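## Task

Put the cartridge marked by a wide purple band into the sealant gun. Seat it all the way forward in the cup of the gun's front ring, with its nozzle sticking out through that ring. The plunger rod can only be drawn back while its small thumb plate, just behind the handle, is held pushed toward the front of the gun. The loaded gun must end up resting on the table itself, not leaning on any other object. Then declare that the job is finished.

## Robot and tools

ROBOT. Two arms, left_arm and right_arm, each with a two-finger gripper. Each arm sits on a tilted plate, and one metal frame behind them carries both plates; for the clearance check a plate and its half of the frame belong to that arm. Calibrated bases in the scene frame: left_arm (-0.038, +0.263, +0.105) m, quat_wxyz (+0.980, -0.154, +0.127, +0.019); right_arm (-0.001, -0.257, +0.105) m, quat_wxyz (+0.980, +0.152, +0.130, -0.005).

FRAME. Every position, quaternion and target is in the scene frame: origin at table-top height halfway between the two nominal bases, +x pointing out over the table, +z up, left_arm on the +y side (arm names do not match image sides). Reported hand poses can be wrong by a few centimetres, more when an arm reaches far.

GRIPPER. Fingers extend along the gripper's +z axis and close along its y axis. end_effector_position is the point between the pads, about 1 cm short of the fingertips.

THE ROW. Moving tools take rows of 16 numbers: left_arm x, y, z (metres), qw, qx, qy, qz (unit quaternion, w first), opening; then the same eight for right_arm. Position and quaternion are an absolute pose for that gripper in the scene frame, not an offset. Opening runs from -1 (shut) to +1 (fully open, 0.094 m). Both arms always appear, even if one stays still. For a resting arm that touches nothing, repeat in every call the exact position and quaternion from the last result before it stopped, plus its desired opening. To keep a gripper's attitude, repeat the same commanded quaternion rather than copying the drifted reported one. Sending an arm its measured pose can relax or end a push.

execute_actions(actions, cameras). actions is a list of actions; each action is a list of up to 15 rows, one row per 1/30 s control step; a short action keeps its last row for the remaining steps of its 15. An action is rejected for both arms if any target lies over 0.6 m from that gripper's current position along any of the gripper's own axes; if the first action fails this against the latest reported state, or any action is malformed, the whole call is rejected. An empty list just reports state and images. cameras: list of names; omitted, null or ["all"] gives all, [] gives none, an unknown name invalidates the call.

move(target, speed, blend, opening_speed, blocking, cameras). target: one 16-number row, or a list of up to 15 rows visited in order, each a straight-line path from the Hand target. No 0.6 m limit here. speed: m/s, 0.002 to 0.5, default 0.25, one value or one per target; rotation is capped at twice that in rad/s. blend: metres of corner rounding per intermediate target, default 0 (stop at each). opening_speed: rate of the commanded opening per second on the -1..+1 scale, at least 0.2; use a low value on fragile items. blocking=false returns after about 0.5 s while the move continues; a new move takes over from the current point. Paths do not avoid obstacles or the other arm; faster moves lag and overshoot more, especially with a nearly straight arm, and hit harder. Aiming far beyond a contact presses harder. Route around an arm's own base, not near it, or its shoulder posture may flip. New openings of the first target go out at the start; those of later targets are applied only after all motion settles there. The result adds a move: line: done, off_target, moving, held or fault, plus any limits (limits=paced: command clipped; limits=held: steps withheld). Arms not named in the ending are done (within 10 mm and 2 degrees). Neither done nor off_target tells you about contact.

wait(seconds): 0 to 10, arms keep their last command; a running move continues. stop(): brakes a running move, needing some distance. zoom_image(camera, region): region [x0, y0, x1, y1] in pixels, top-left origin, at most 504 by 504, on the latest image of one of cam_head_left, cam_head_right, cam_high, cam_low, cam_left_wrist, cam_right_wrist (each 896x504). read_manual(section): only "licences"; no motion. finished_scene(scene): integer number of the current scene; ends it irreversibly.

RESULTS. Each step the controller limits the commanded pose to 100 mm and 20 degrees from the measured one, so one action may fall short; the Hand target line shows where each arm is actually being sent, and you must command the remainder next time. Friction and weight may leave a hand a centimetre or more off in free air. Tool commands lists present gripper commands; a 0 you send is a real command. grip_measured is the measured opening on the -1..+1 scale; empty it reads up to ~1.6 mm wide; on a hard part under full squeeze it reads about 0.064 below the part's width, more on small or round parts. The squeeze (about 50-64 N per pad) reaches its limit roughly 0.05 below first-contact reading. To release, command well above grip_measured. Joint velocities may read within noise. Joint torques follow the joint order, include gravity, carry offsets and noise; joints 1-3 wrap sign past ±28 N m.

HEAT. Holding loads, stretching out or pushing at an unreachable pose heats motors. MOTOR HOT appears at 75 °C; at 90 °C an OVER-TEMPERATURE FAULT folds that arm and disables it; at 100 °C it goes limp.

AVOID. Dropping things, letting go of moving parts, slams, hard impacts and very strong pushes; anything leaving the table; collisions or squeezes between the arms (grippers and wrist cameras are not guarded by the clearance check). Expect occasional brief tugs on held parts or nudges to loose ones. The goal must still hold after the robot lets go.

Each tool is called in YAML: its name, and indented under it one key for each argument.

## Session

Scene 1 succeeded. On to scene 2.

execute_actions:
  actions: []

zoom_image:
  camera: "cam_high"
  region: [200, 100, 704, 500]

Scene clock: 0.00 s.
left_arm: end_effector_position=(+0.5790, +0.3218, +0.1273) grip_measured=+1.000 end_effector_quat_wxyz=(+0.259, +0.209, +0.943, -0.015) | right_arm: end_effector_position=(+0.2149, +0.0995, +0.1708) grip_measured=+1.000 end_effector_quat_wxyz=(+0.333, +0.032, +0.940, -0.065)
Joint positions: left_arm=[-0.032 2.174 2.063 -0.7 -0.114 0.591 0.094] | right_arm=[1.428 2.523 1.837 -1.293 0.984 1.613 0.094]
Joint velocities: within noise
Joint torques (N m): no reading
Motor temperatures (°C): left_arm=[22 24 22 19 20 20 19] | right_arm=[20 25 24 21 20 22 22]
Heat: left arm: 24 °C; right arm: 25 °C.
Hand target: left_arm +0.5794, +0.3182, +0.1305; +0.262, +0.211, +0.942, -0.018 | right_arm +0.2157, +0.1015, +0.1781; +0.341, +0.033, +0.938, -0.059
Tool commands: left_gripper/opening=+1.0 right_gripper/opening=+1.0

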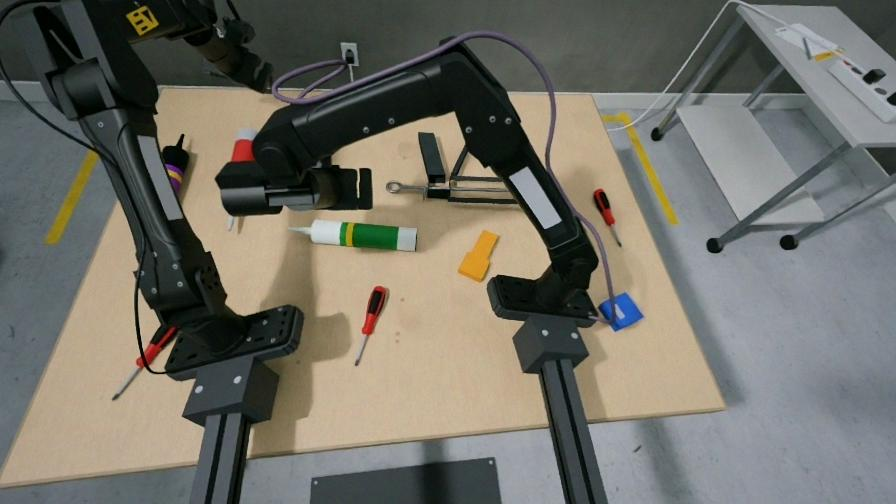

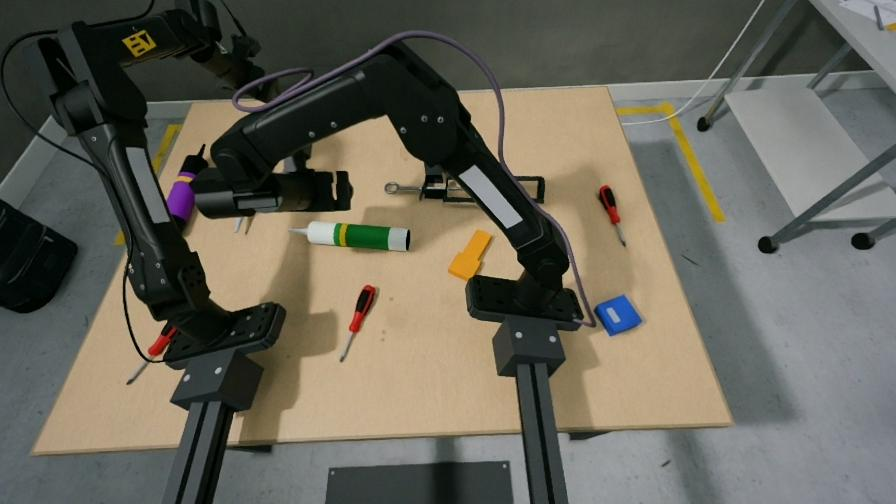

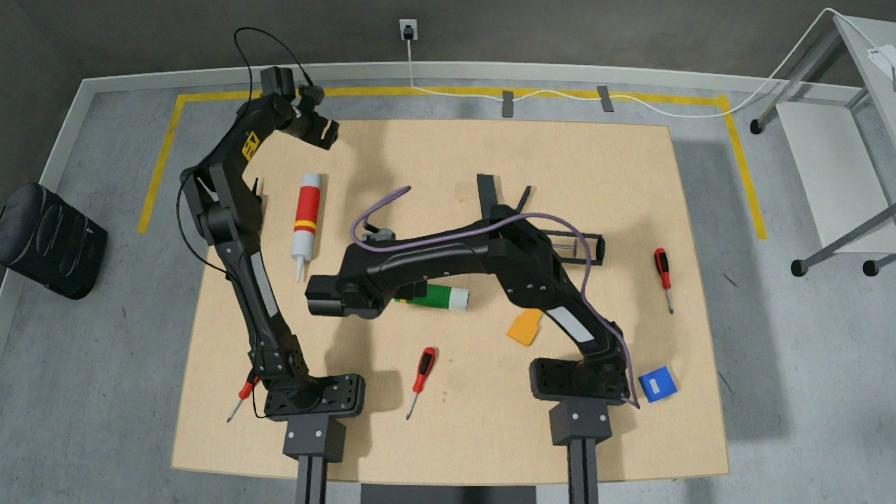

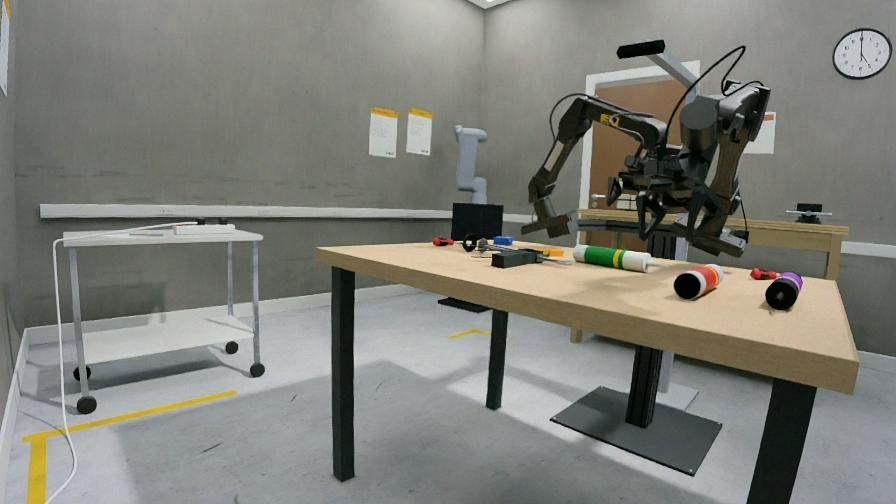

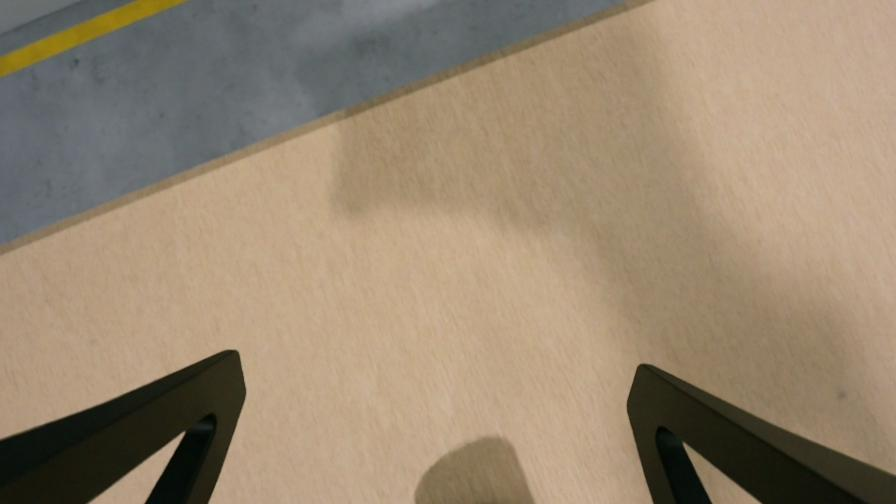

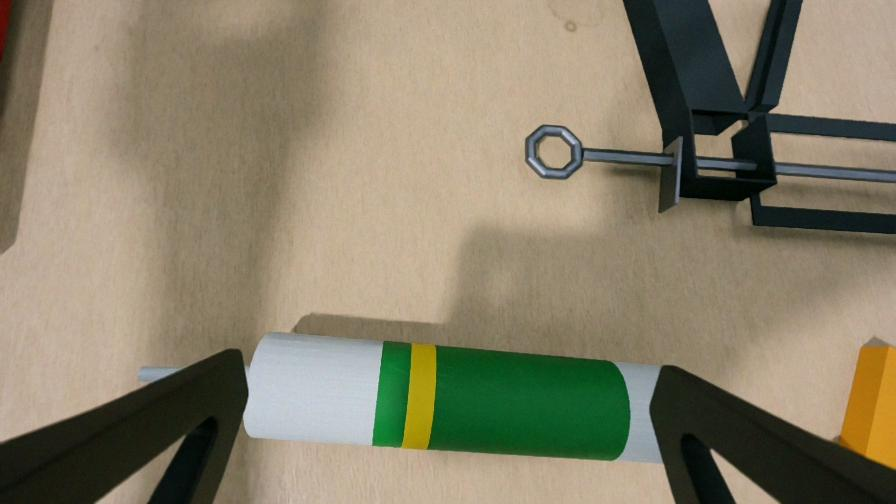

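Scaled by 1.000.

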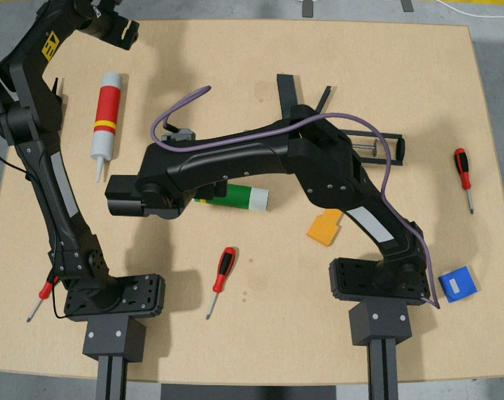

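move:
  target:
    - [0.45,0.33,0.25,0,0,1,0,1,0.25,-0.05,0.25,0,0.095,0.9955,0,1]
    - [0.42,0.36,0.28,0,0,1,0,1,0.30,-0.30,0.25,0,0.095,0.9955,0,1]
  speed: 0.25
  blend: [0.04,0]

Scene clock: 13.73 s.
left_arm: end_effector_position=(+0.4272, +0.3532, +0.2749) grip_measured=+1.000 end_effector_quat_wxyz=(+0.080, -0.003, +0.997, -0.003) | right_arm: end_effector_position=(+0.3001, -0.2981, +0.2435) grip_measured=+1.000 end_effector_quat_wxyz=(-0.007, +0.093, +0.996, -0.008)
Joint positions: left_arm=[-0.15 1.91 2.308 -1.576 -0.34 -0.022 0.094] | right_arm=[0.327 1.389 1.435 -1.479 0.381 0.481 0.094]
Joint velocities: within noise
Joint torques (N m): left_arm=[-2.54 -13.41 3.78 0.41 -0.04 0.12] | right_arm=[1.25 -5.97 7.16 0.12 -0.07 -0.08]
Motor temperatures (°C): left_arm=[23 32 24 20 20 20 19] | right_arm=[21 28 25 21 21 22 22]
Heat: left arm: 32 °C; right arm: 28 °C.
Hand target: left_arm +0.4201, +0.3598, +0.2794; +0.079, -0.001, +0.997, +0.002 | right_arm +0.2999, -0.3000, +0.2499; +0.000, +0.095, +0.995, +0.000
Off the commanded pose: left_arm 0.011 m, 9 deg | right_arm 0.007 m, 1 deg.
joint sent to its limit (left arm) — joint 4 (wrist pitch), lower limit. The joint targets are off in orientation, not in position.
move: off_target (left_arm)

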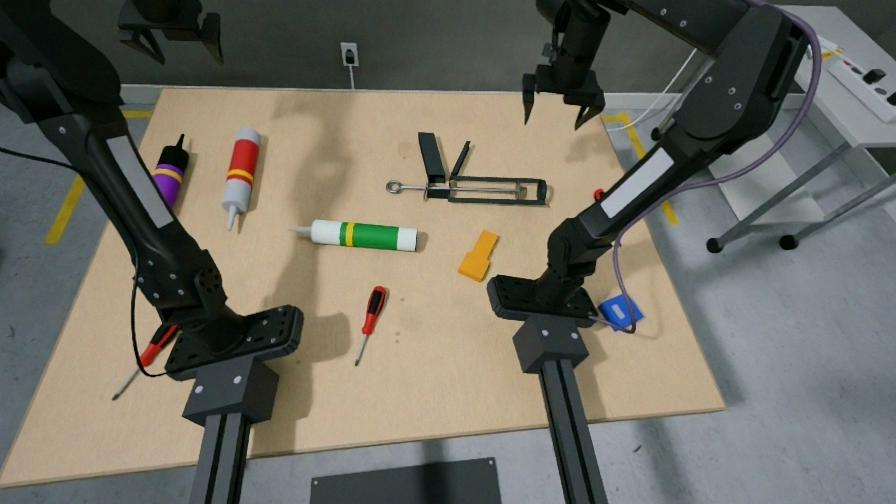

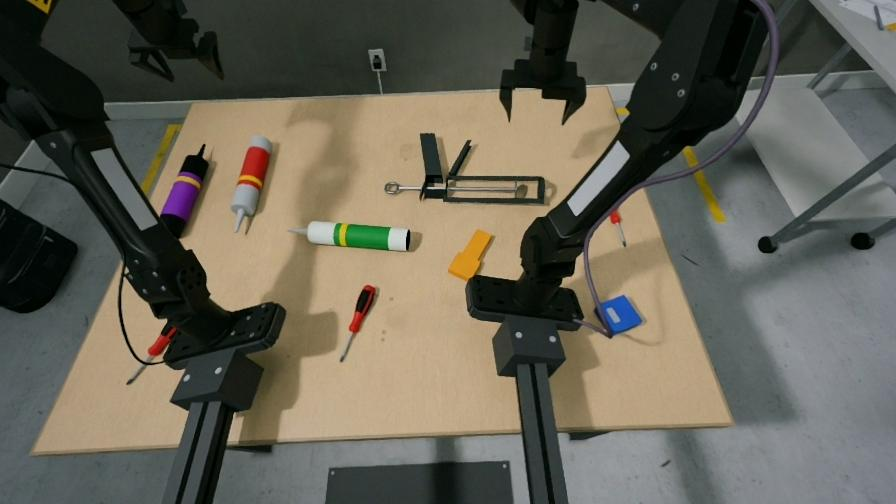

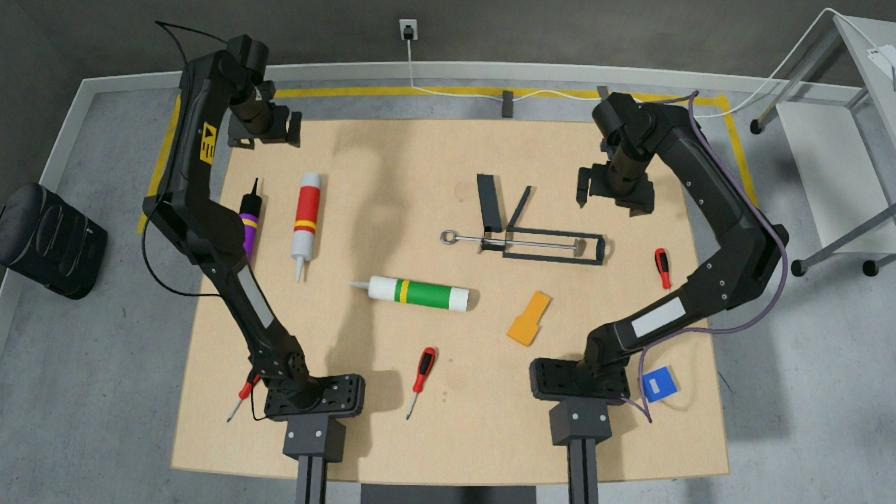

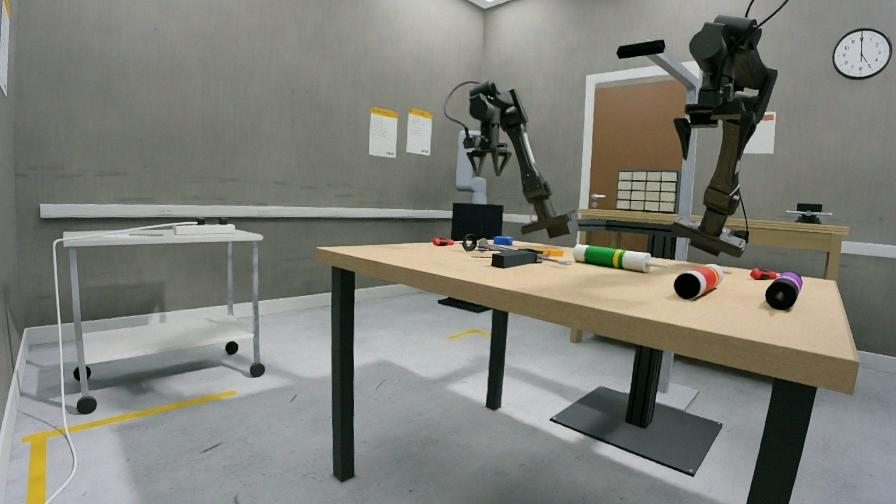

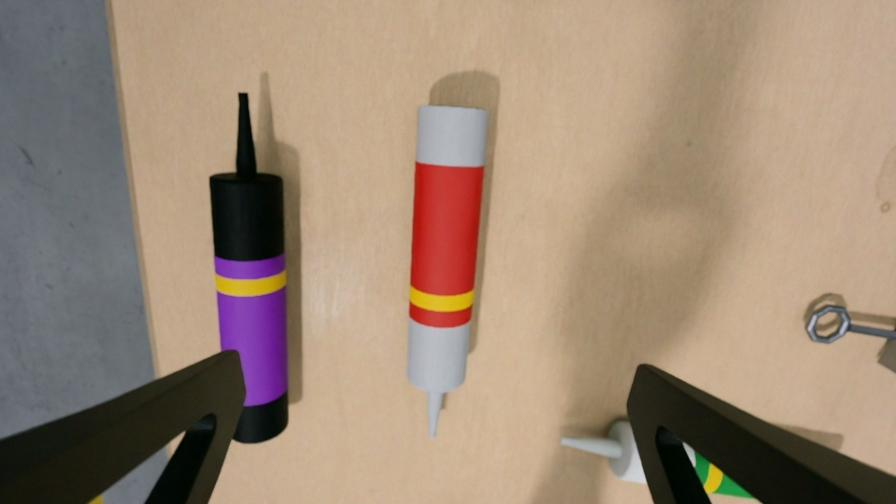

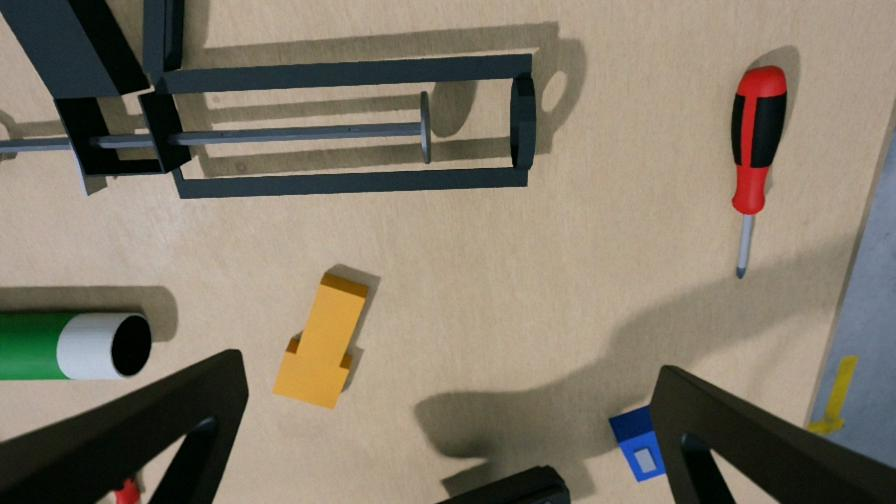

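move:
  target:
    - [0.37,0.06,0.20,0,-0.6724,0.7402,0,0.1,0.323,-0.11,0.17,0,0.048,0.9988,0,1]
  speed: 0.25

zoom_image:
  camera: "cam_right_wrist"
  region: [200, 100, 700, 504]

Scene clock: 81.53 s.
left_arm: end_effector_position=(+0.3741, +0.0728, +0.2034) grip_measured=+0.102 end_effector_quat_wxyz=(-0.009, -0.643, +0.766, -0.023) | right_arm: end_effector_position=(+0.3130, -0.1188, +0.1646) grip_measured=+1.000 end_effector_quat_wxyz=(-0.018, +0.044, +0.999, -0.007)
Joint positions: left_arm=[-0.724 2.232 2.159 -1.458 -0.376 -2.066 0.052] | right_arm=[0.715 1.843 1.423 -1.193 0.388 0.808 0.094]
Joint velocities: within noise
Joint torques (N m): left_arm=[-6.83 -9.66 6.11 0.32 0.11 -0.13] | right_arm=[3.97 -5.78 9.18 0.34 0.13 0.12]
Motor temperatures (°C): left_arm=[23 35 23 20 20 20 19] | right_arm=[21 27 25 21 20 22 22]
Heat: left arm: 35 °C; right arm: 27 °C.
Hand target: left_arm +0.3700, +0.0606, +0.1999; -0.013, -0.639, +0.769, -0.023 | right_arm +0.3227, -0.1102, +0.1703; +0.000, +0.048, +0.999, +0.000
Off the commanded pose: left_arm 0.014 m, 5 deg | right_arm 0.014 m, 2 deg.
joint sent to its limit (left arm) — joint 6 (wrist roll), lower limit. The joint targets are off in orientation, not in position.
move: off_target (left_arm, right_arm)

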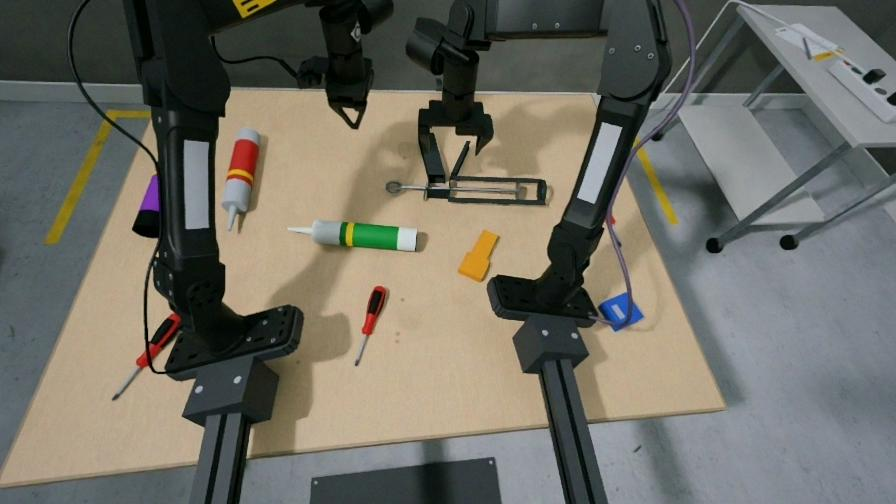

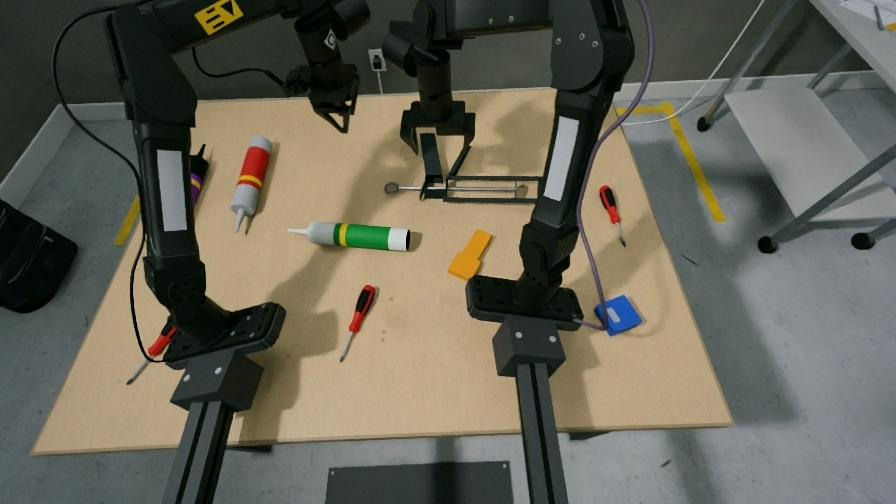

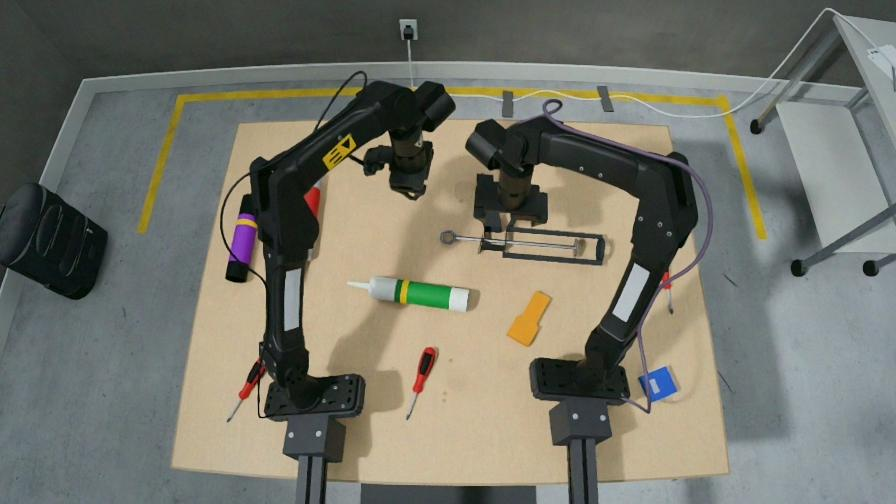

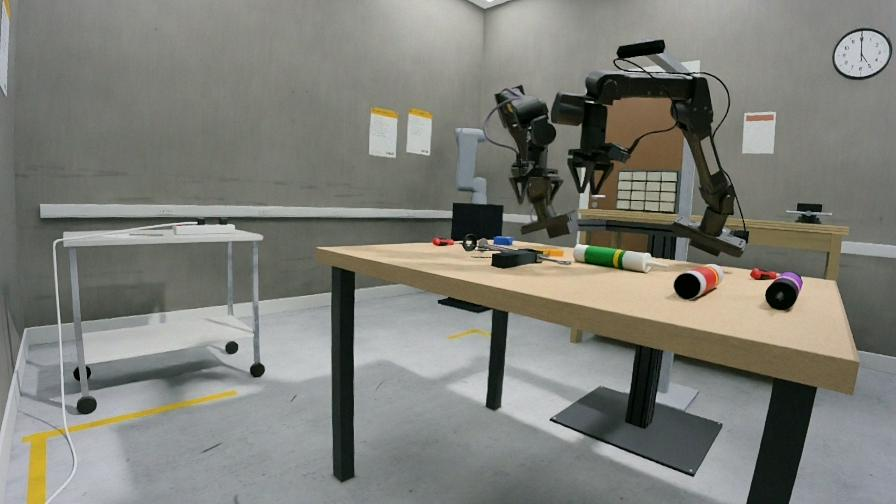

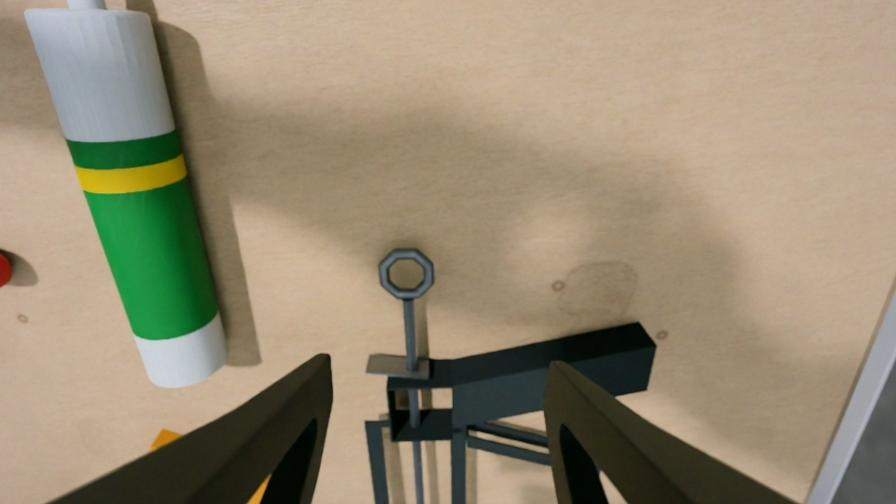

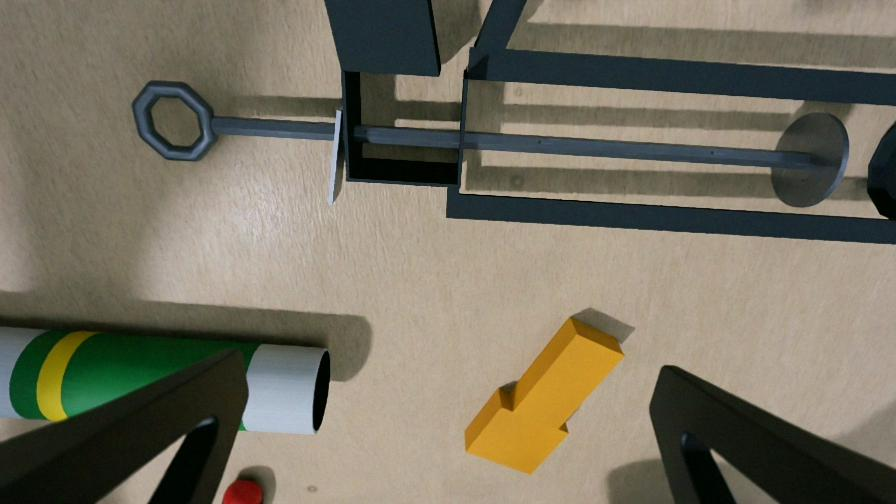

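Scaled by 1.008 from the camera's 896x504 image, which has a finer 1280x720 frame.

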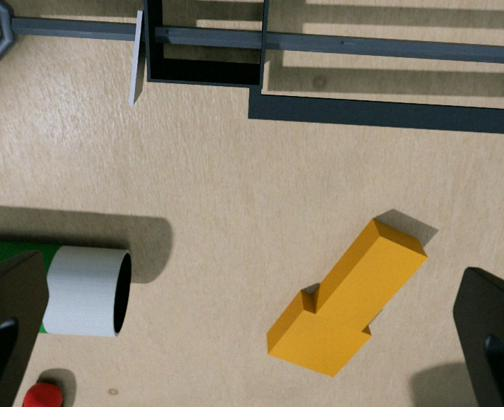

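move:
  target:
    - [0.37,0.06,0.20,0,-0.5446,0.8387,0,0.1,0.334,-0.092,0.085,0,0.048,0.9988,0,1]
  speed: 0.12
  cameras: ["cam_right_wrist","cam_left_wrist","cam_low"]

Scene clock: 115.13 s.
left_arm: end_effector_position=(+0.3744, +0.0681, +0.2024) grip_measured=+0.102 end_effector_quat_wxyz=(-0.006, -0.562, +0.827, -0.011) | right_arm: end_effector_position=(+0.3367, -0.0906, +0.0922) grip_measured=+1.000 end_effector_quat_wxyz=(+0.000, +0.054, +0.998, +0.009)
Joint positions: left_arm=[-0.734 2.286 2.238 -1.514 -0.385 -1.885 0.052] | right_arm=[0.653 2 1.353 -0.887 0.389 0.741 0.094]
Joint velocities: within noise
Joint torques (N m): left_arm=[-7.32 -9.66 6.79 0.09 -0.14 0.12] | right_arm=[3.22 -6.83 4.19 0.37 0.12 -0.05]
Motor temperatures (°C): left_arm=[25 30 25 20 20 20 19] | right_arm=[21 28 27 21 20 22 22]
Heat: left arm: 30 °C; right arm: 28 °C.
Hand target: left_arm +0.3699, +0.0602, +0.2000; +0.000, -0.545, +0.839, -0.001 | right_arm +0.3339, -0.0921, +0.0851; +0.000, +0.048, +0.999, +0.000
Off the commanded pose: left_arm 0.010 m, 3 deg | right_arm 0.008 m, 1 deg.
move: off_target (left_arm)
Images, in order (width x height): cam_low 896x504, cam_left_wrist 896x504, cam_right_wrist 896x504.

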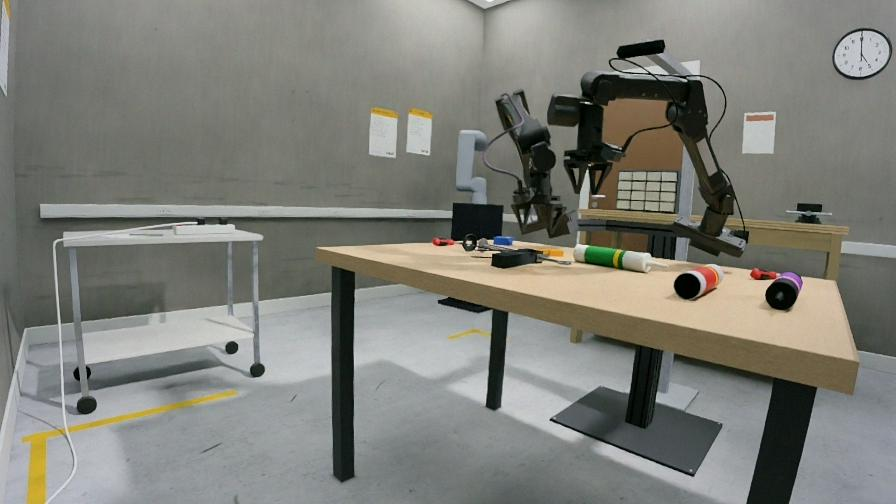

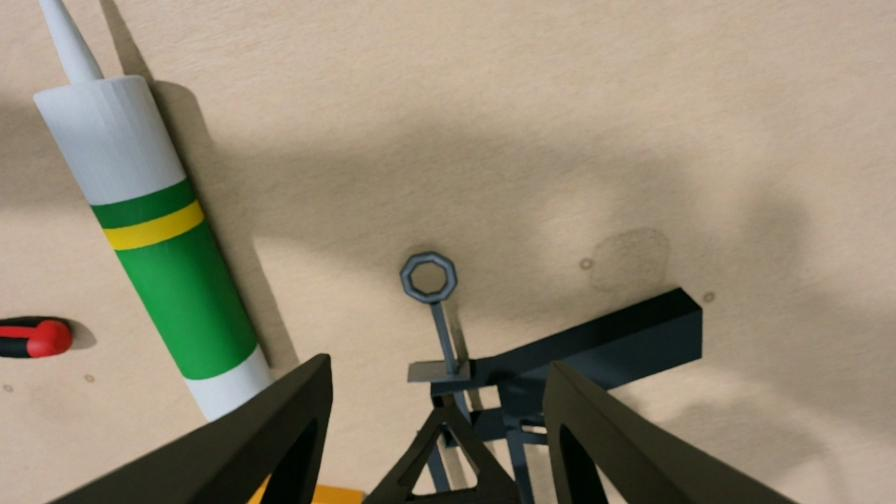

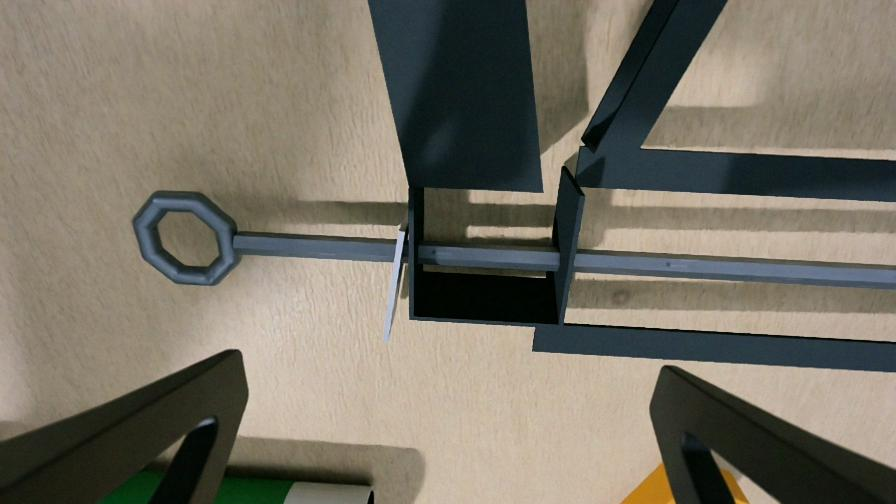

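move:
  target:
    - [0.37,0.06,0.20,0,-0.5446,0.8387,0,0.1,0.323,-0.102,0.050,0,0.048,0.9988,0,1]
  speed: 0.1
  cameras: ["cam_right_wrist","cam_low"]

zoom_image:
  camera: "cam_low"
  region: [440, 210, 600, 290]

Scene clock: 129.63 s.
left_arm: end_effector_position=(+0.3744, +0.0683, +0.2023) grip_measured=+0.102 end_effector_quat_wxyz=(-0.006, -0.562, +0.827, -0.010) | right_arm: end_effector_position=(+0.3268, -0.1005, +0.0571) grip_measured=+1.000 end_effector_quat_wxyz=(+0.001, +0.055, +0.998, +0.009)
Joint positions: left_arm=[-0.734 2.287 2.239 -1.515 -0.385 -1.884 0.052] | right_arm=[0.609 2.008 1.221 -0.728 0.389 0.694 0.094]
Joint velocities: within noise
Joint torques (N m): left_arm=[-7.35 -9.63 6.84 0.09 -0.14 0.11] | right_arm=[3.14 -6.58 3.77 0.42 0.11 -0.06]
Motor temperatures (°C): left_arm=[25 32 25 20 20 20 19] | right_arm=[21 29 26 21 20 22 22]
Heat: left arm: 32 °C; right arm: 29 °C.
Hand target: left_arm +0.3699, +0.0601, +0.2000; +0.000, -0.545, +0.839, -0.001 | right_arm +0.3229, -0.1022, +0.0502; +0.000, +0.048, +0.999, +0.000
Off the commanded pose: left_arm 0.010 m, 3 deg | right_arm 0.008 m, 1 deg.
move: off_target (left_arm)
Images, in order (width x height): cam_low 896x504, cam_right_wrist 896x504.

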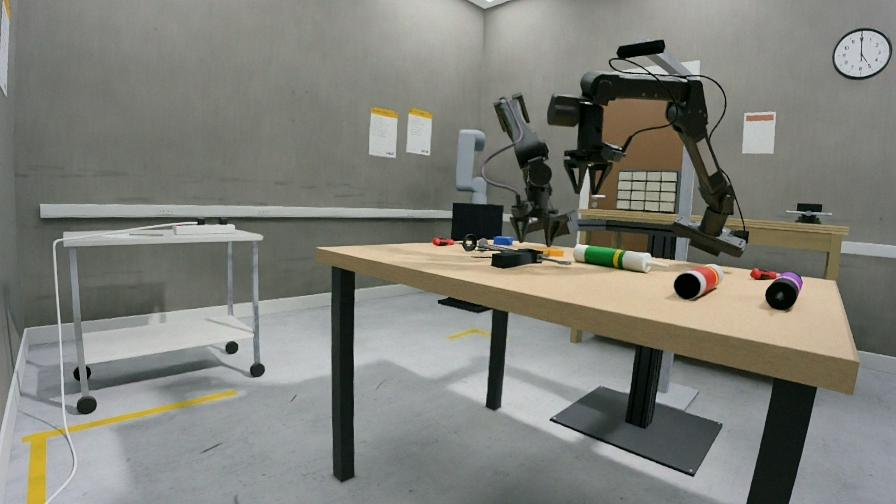

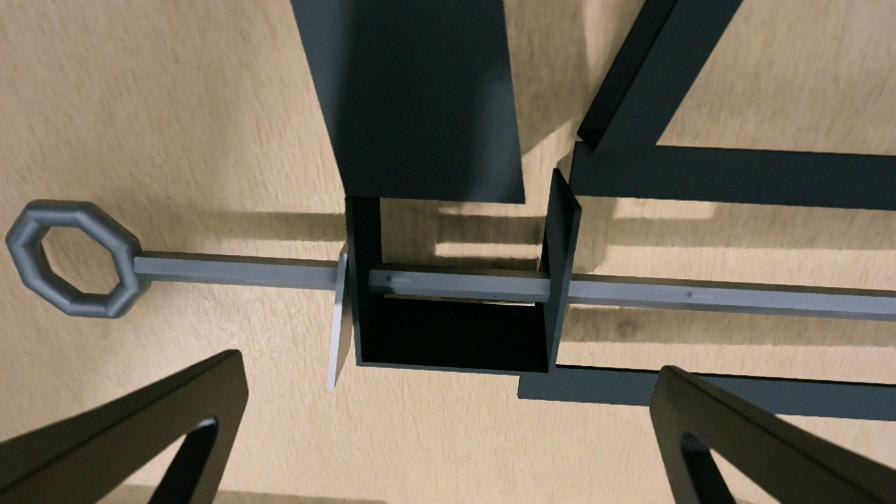

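Scaled by 3.150 from the camera's 896x504 image, which has a finer 1280x720 frame.

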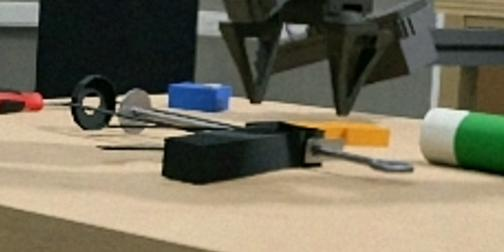

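execute_actions:
  actions: []

Scene clock: 166.70 s.
left_arm: end_effector_position=(+0.3743, +0.0683, +0.2023) grip_measured=+0.102 end_effector_quat_wxyz=(-0.006, -0.562, +0.827, -0.010) | right_arm: end_effector_position=(+0.3270, -0.1004, +0.0571) grip_measured=+1.000 end_effector_quat_wxyz=(+0.002, +0.055, +0.998, +0.009)
Joint positions: left_arm=[-0.734 2.287 2.239 -1.515 -0.385 -1.884 0.052] | right_arm=[0.609 2.008 1.221 -0.727 0.389 0.694 0.094]
Joint velocities: within noise
Joint torques (N m): left_arm=[-7.32 -9.65 6.8 0.09 -0.13 0.12] | right_arm=[3.17 -6.57 3.77 0.43 0.11 -0.05]
Motor temperatures (°C): left_arm=[25 33 25 20 20 20 19] | right_arm=[21 28 25 21 20 22 22]
Heat: left arm: 33 °C; right arm: 28 °C.
Hand target: left_arm +0.3699, +0.0601, +0.2000; +0.000, -0.545, +0.839, -0.001 | right_arm +0.3229, -0.1022, +0.0502; +0.000, +0.048, +0.999, +0.000
Tool commands: left_gripper/opening=+0.1 right_gripper/opening=+1.0
Off the commanded pose: left_arm 0.010 m, 3 deg | right_arm 0.008 m, 1 deg.

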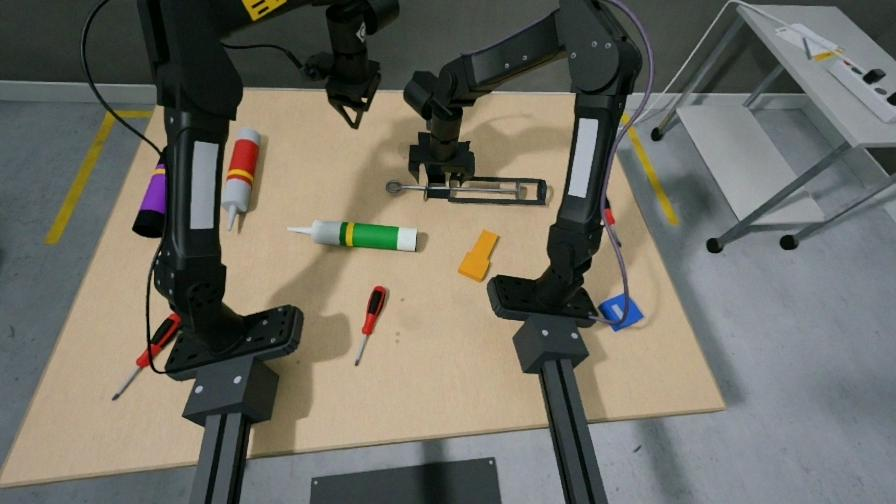

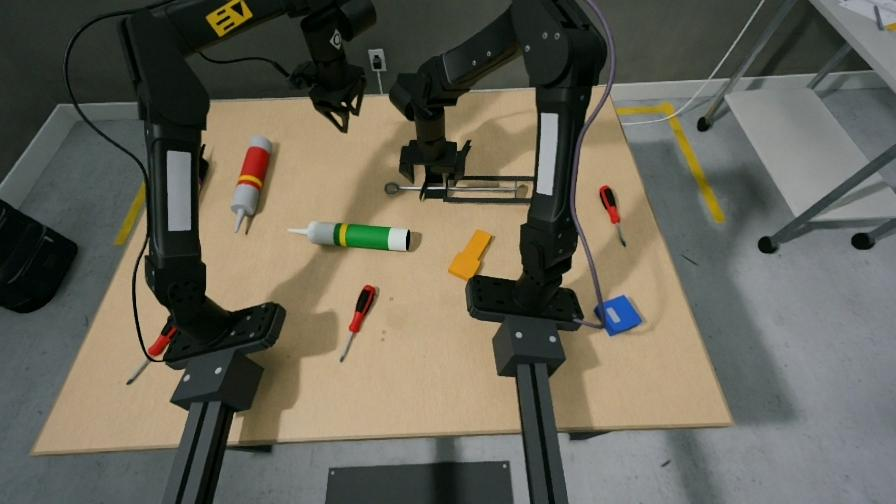

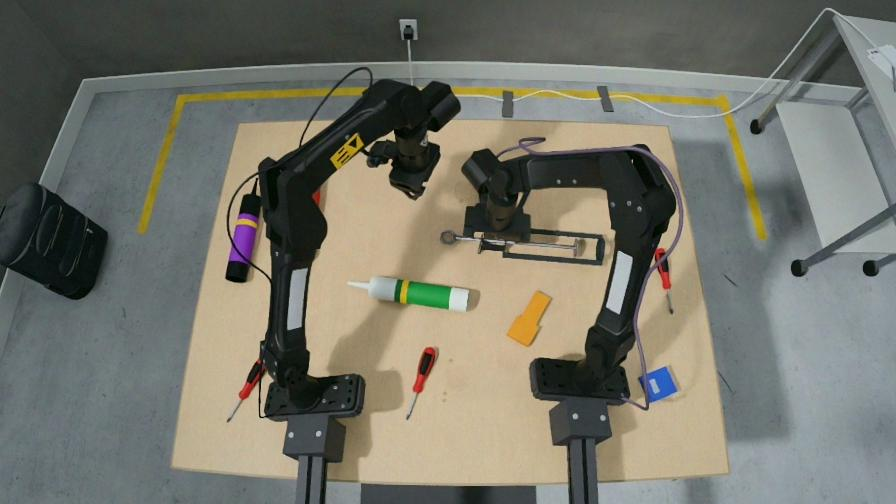

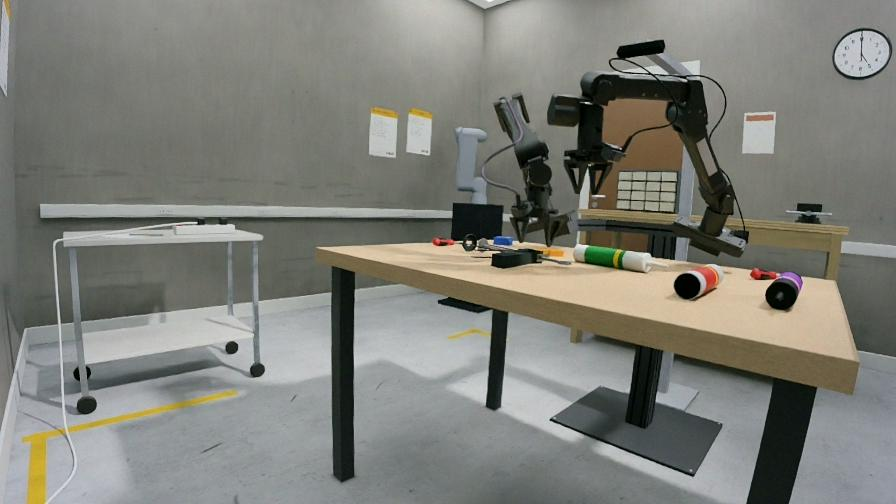

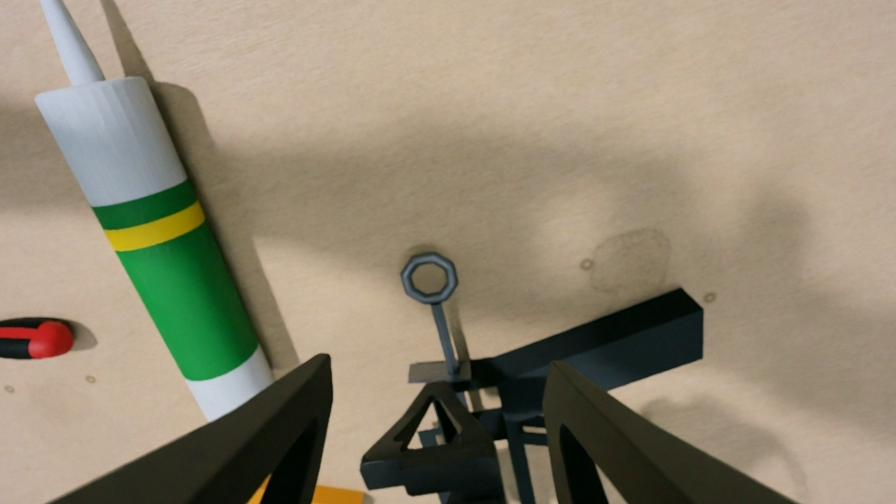

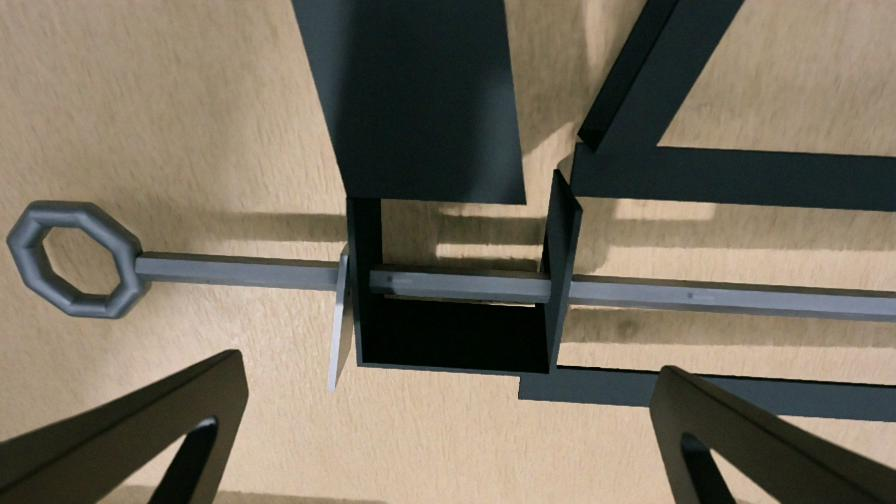

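move:
  target: [0.37,0.06,0.20,0,-0.5446,0.8387,0,0.1,0.3225,-0.1035,0.025,0,0.048,0.9988,0,1]
  speed: 0.1
  cameras: ["cam_left_wrist","cam_right_wrist"]

Scene clock: 174.43 s.
left_arm: end_effector_position=(+0.3743, +0.0683, +0.2023) grip_measured=+0.102 end_effector_quat_wxyz=(-0.006, -0.562, +0.827, -0.010) | right_arm: end_effector_position=(+0.3264, -0.1021, +0.0322) grip_measured=+1.000 end_effector_quat_wxyz=(+0.001, +0.054, +0.998, +0.007)
Joint positions: left_arm=[-0.734 2.287 2.239 -1.515 -0.385 -1.884 0.052] | right_arm=[0.58 2.054 1.185 -0.635 0.389 0.662 0.094]
Joint velocities: within noise
Joint torques (N m): left_arm=[-7.34 -9.65 6.8 0.09 -0.14 0.11] | right_arm=[3.15 -6.67 3.49 0.47 0.1 -0.07]
Motor temperatures (°C): left_arm=[25 33 25 20 20 20 19] | right_arm=[21 28 25 21 20 22 22]
Heat: left arm: 33 °C; right arm: 28 °C.
Hand target: left_arm +0.3698, +0.0601, +0.2000; +0.000, -0.545, +0.839, -0.001 | right_arm +0.3225, -0.1035, +0.0252; +0.000, +0.048, +0.999, +0.000
Off the commanded pose: left_arm 0.010 m, 3 deg | right_arm 0.008 m, 1 deg.
move: off_target (left_arm)
Images, in order (width x height): cam_left_wrist 896x504, cam_right_wrist 896x504.

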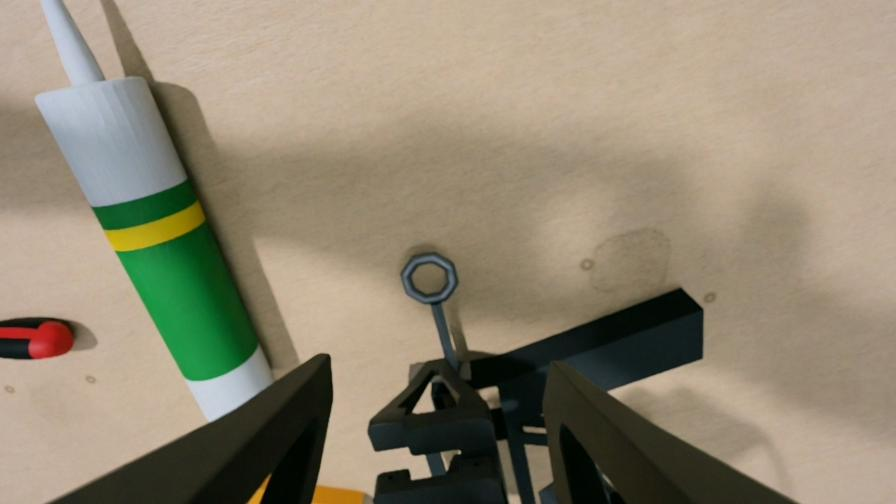

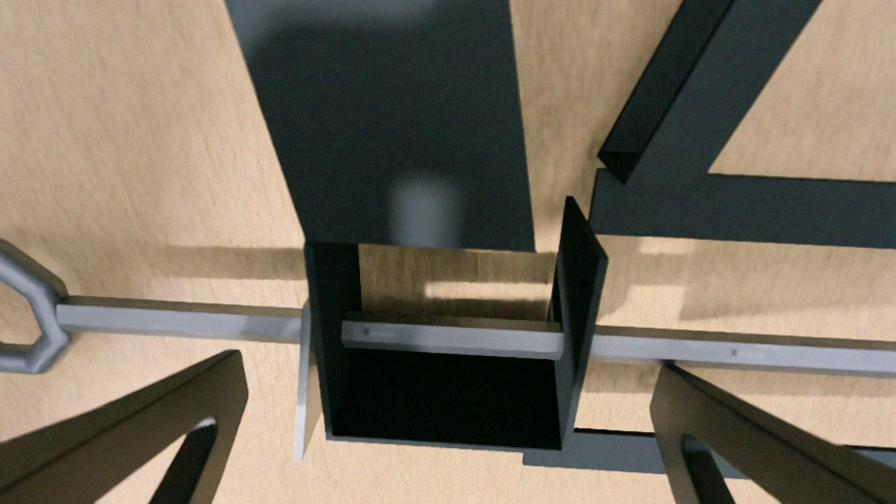

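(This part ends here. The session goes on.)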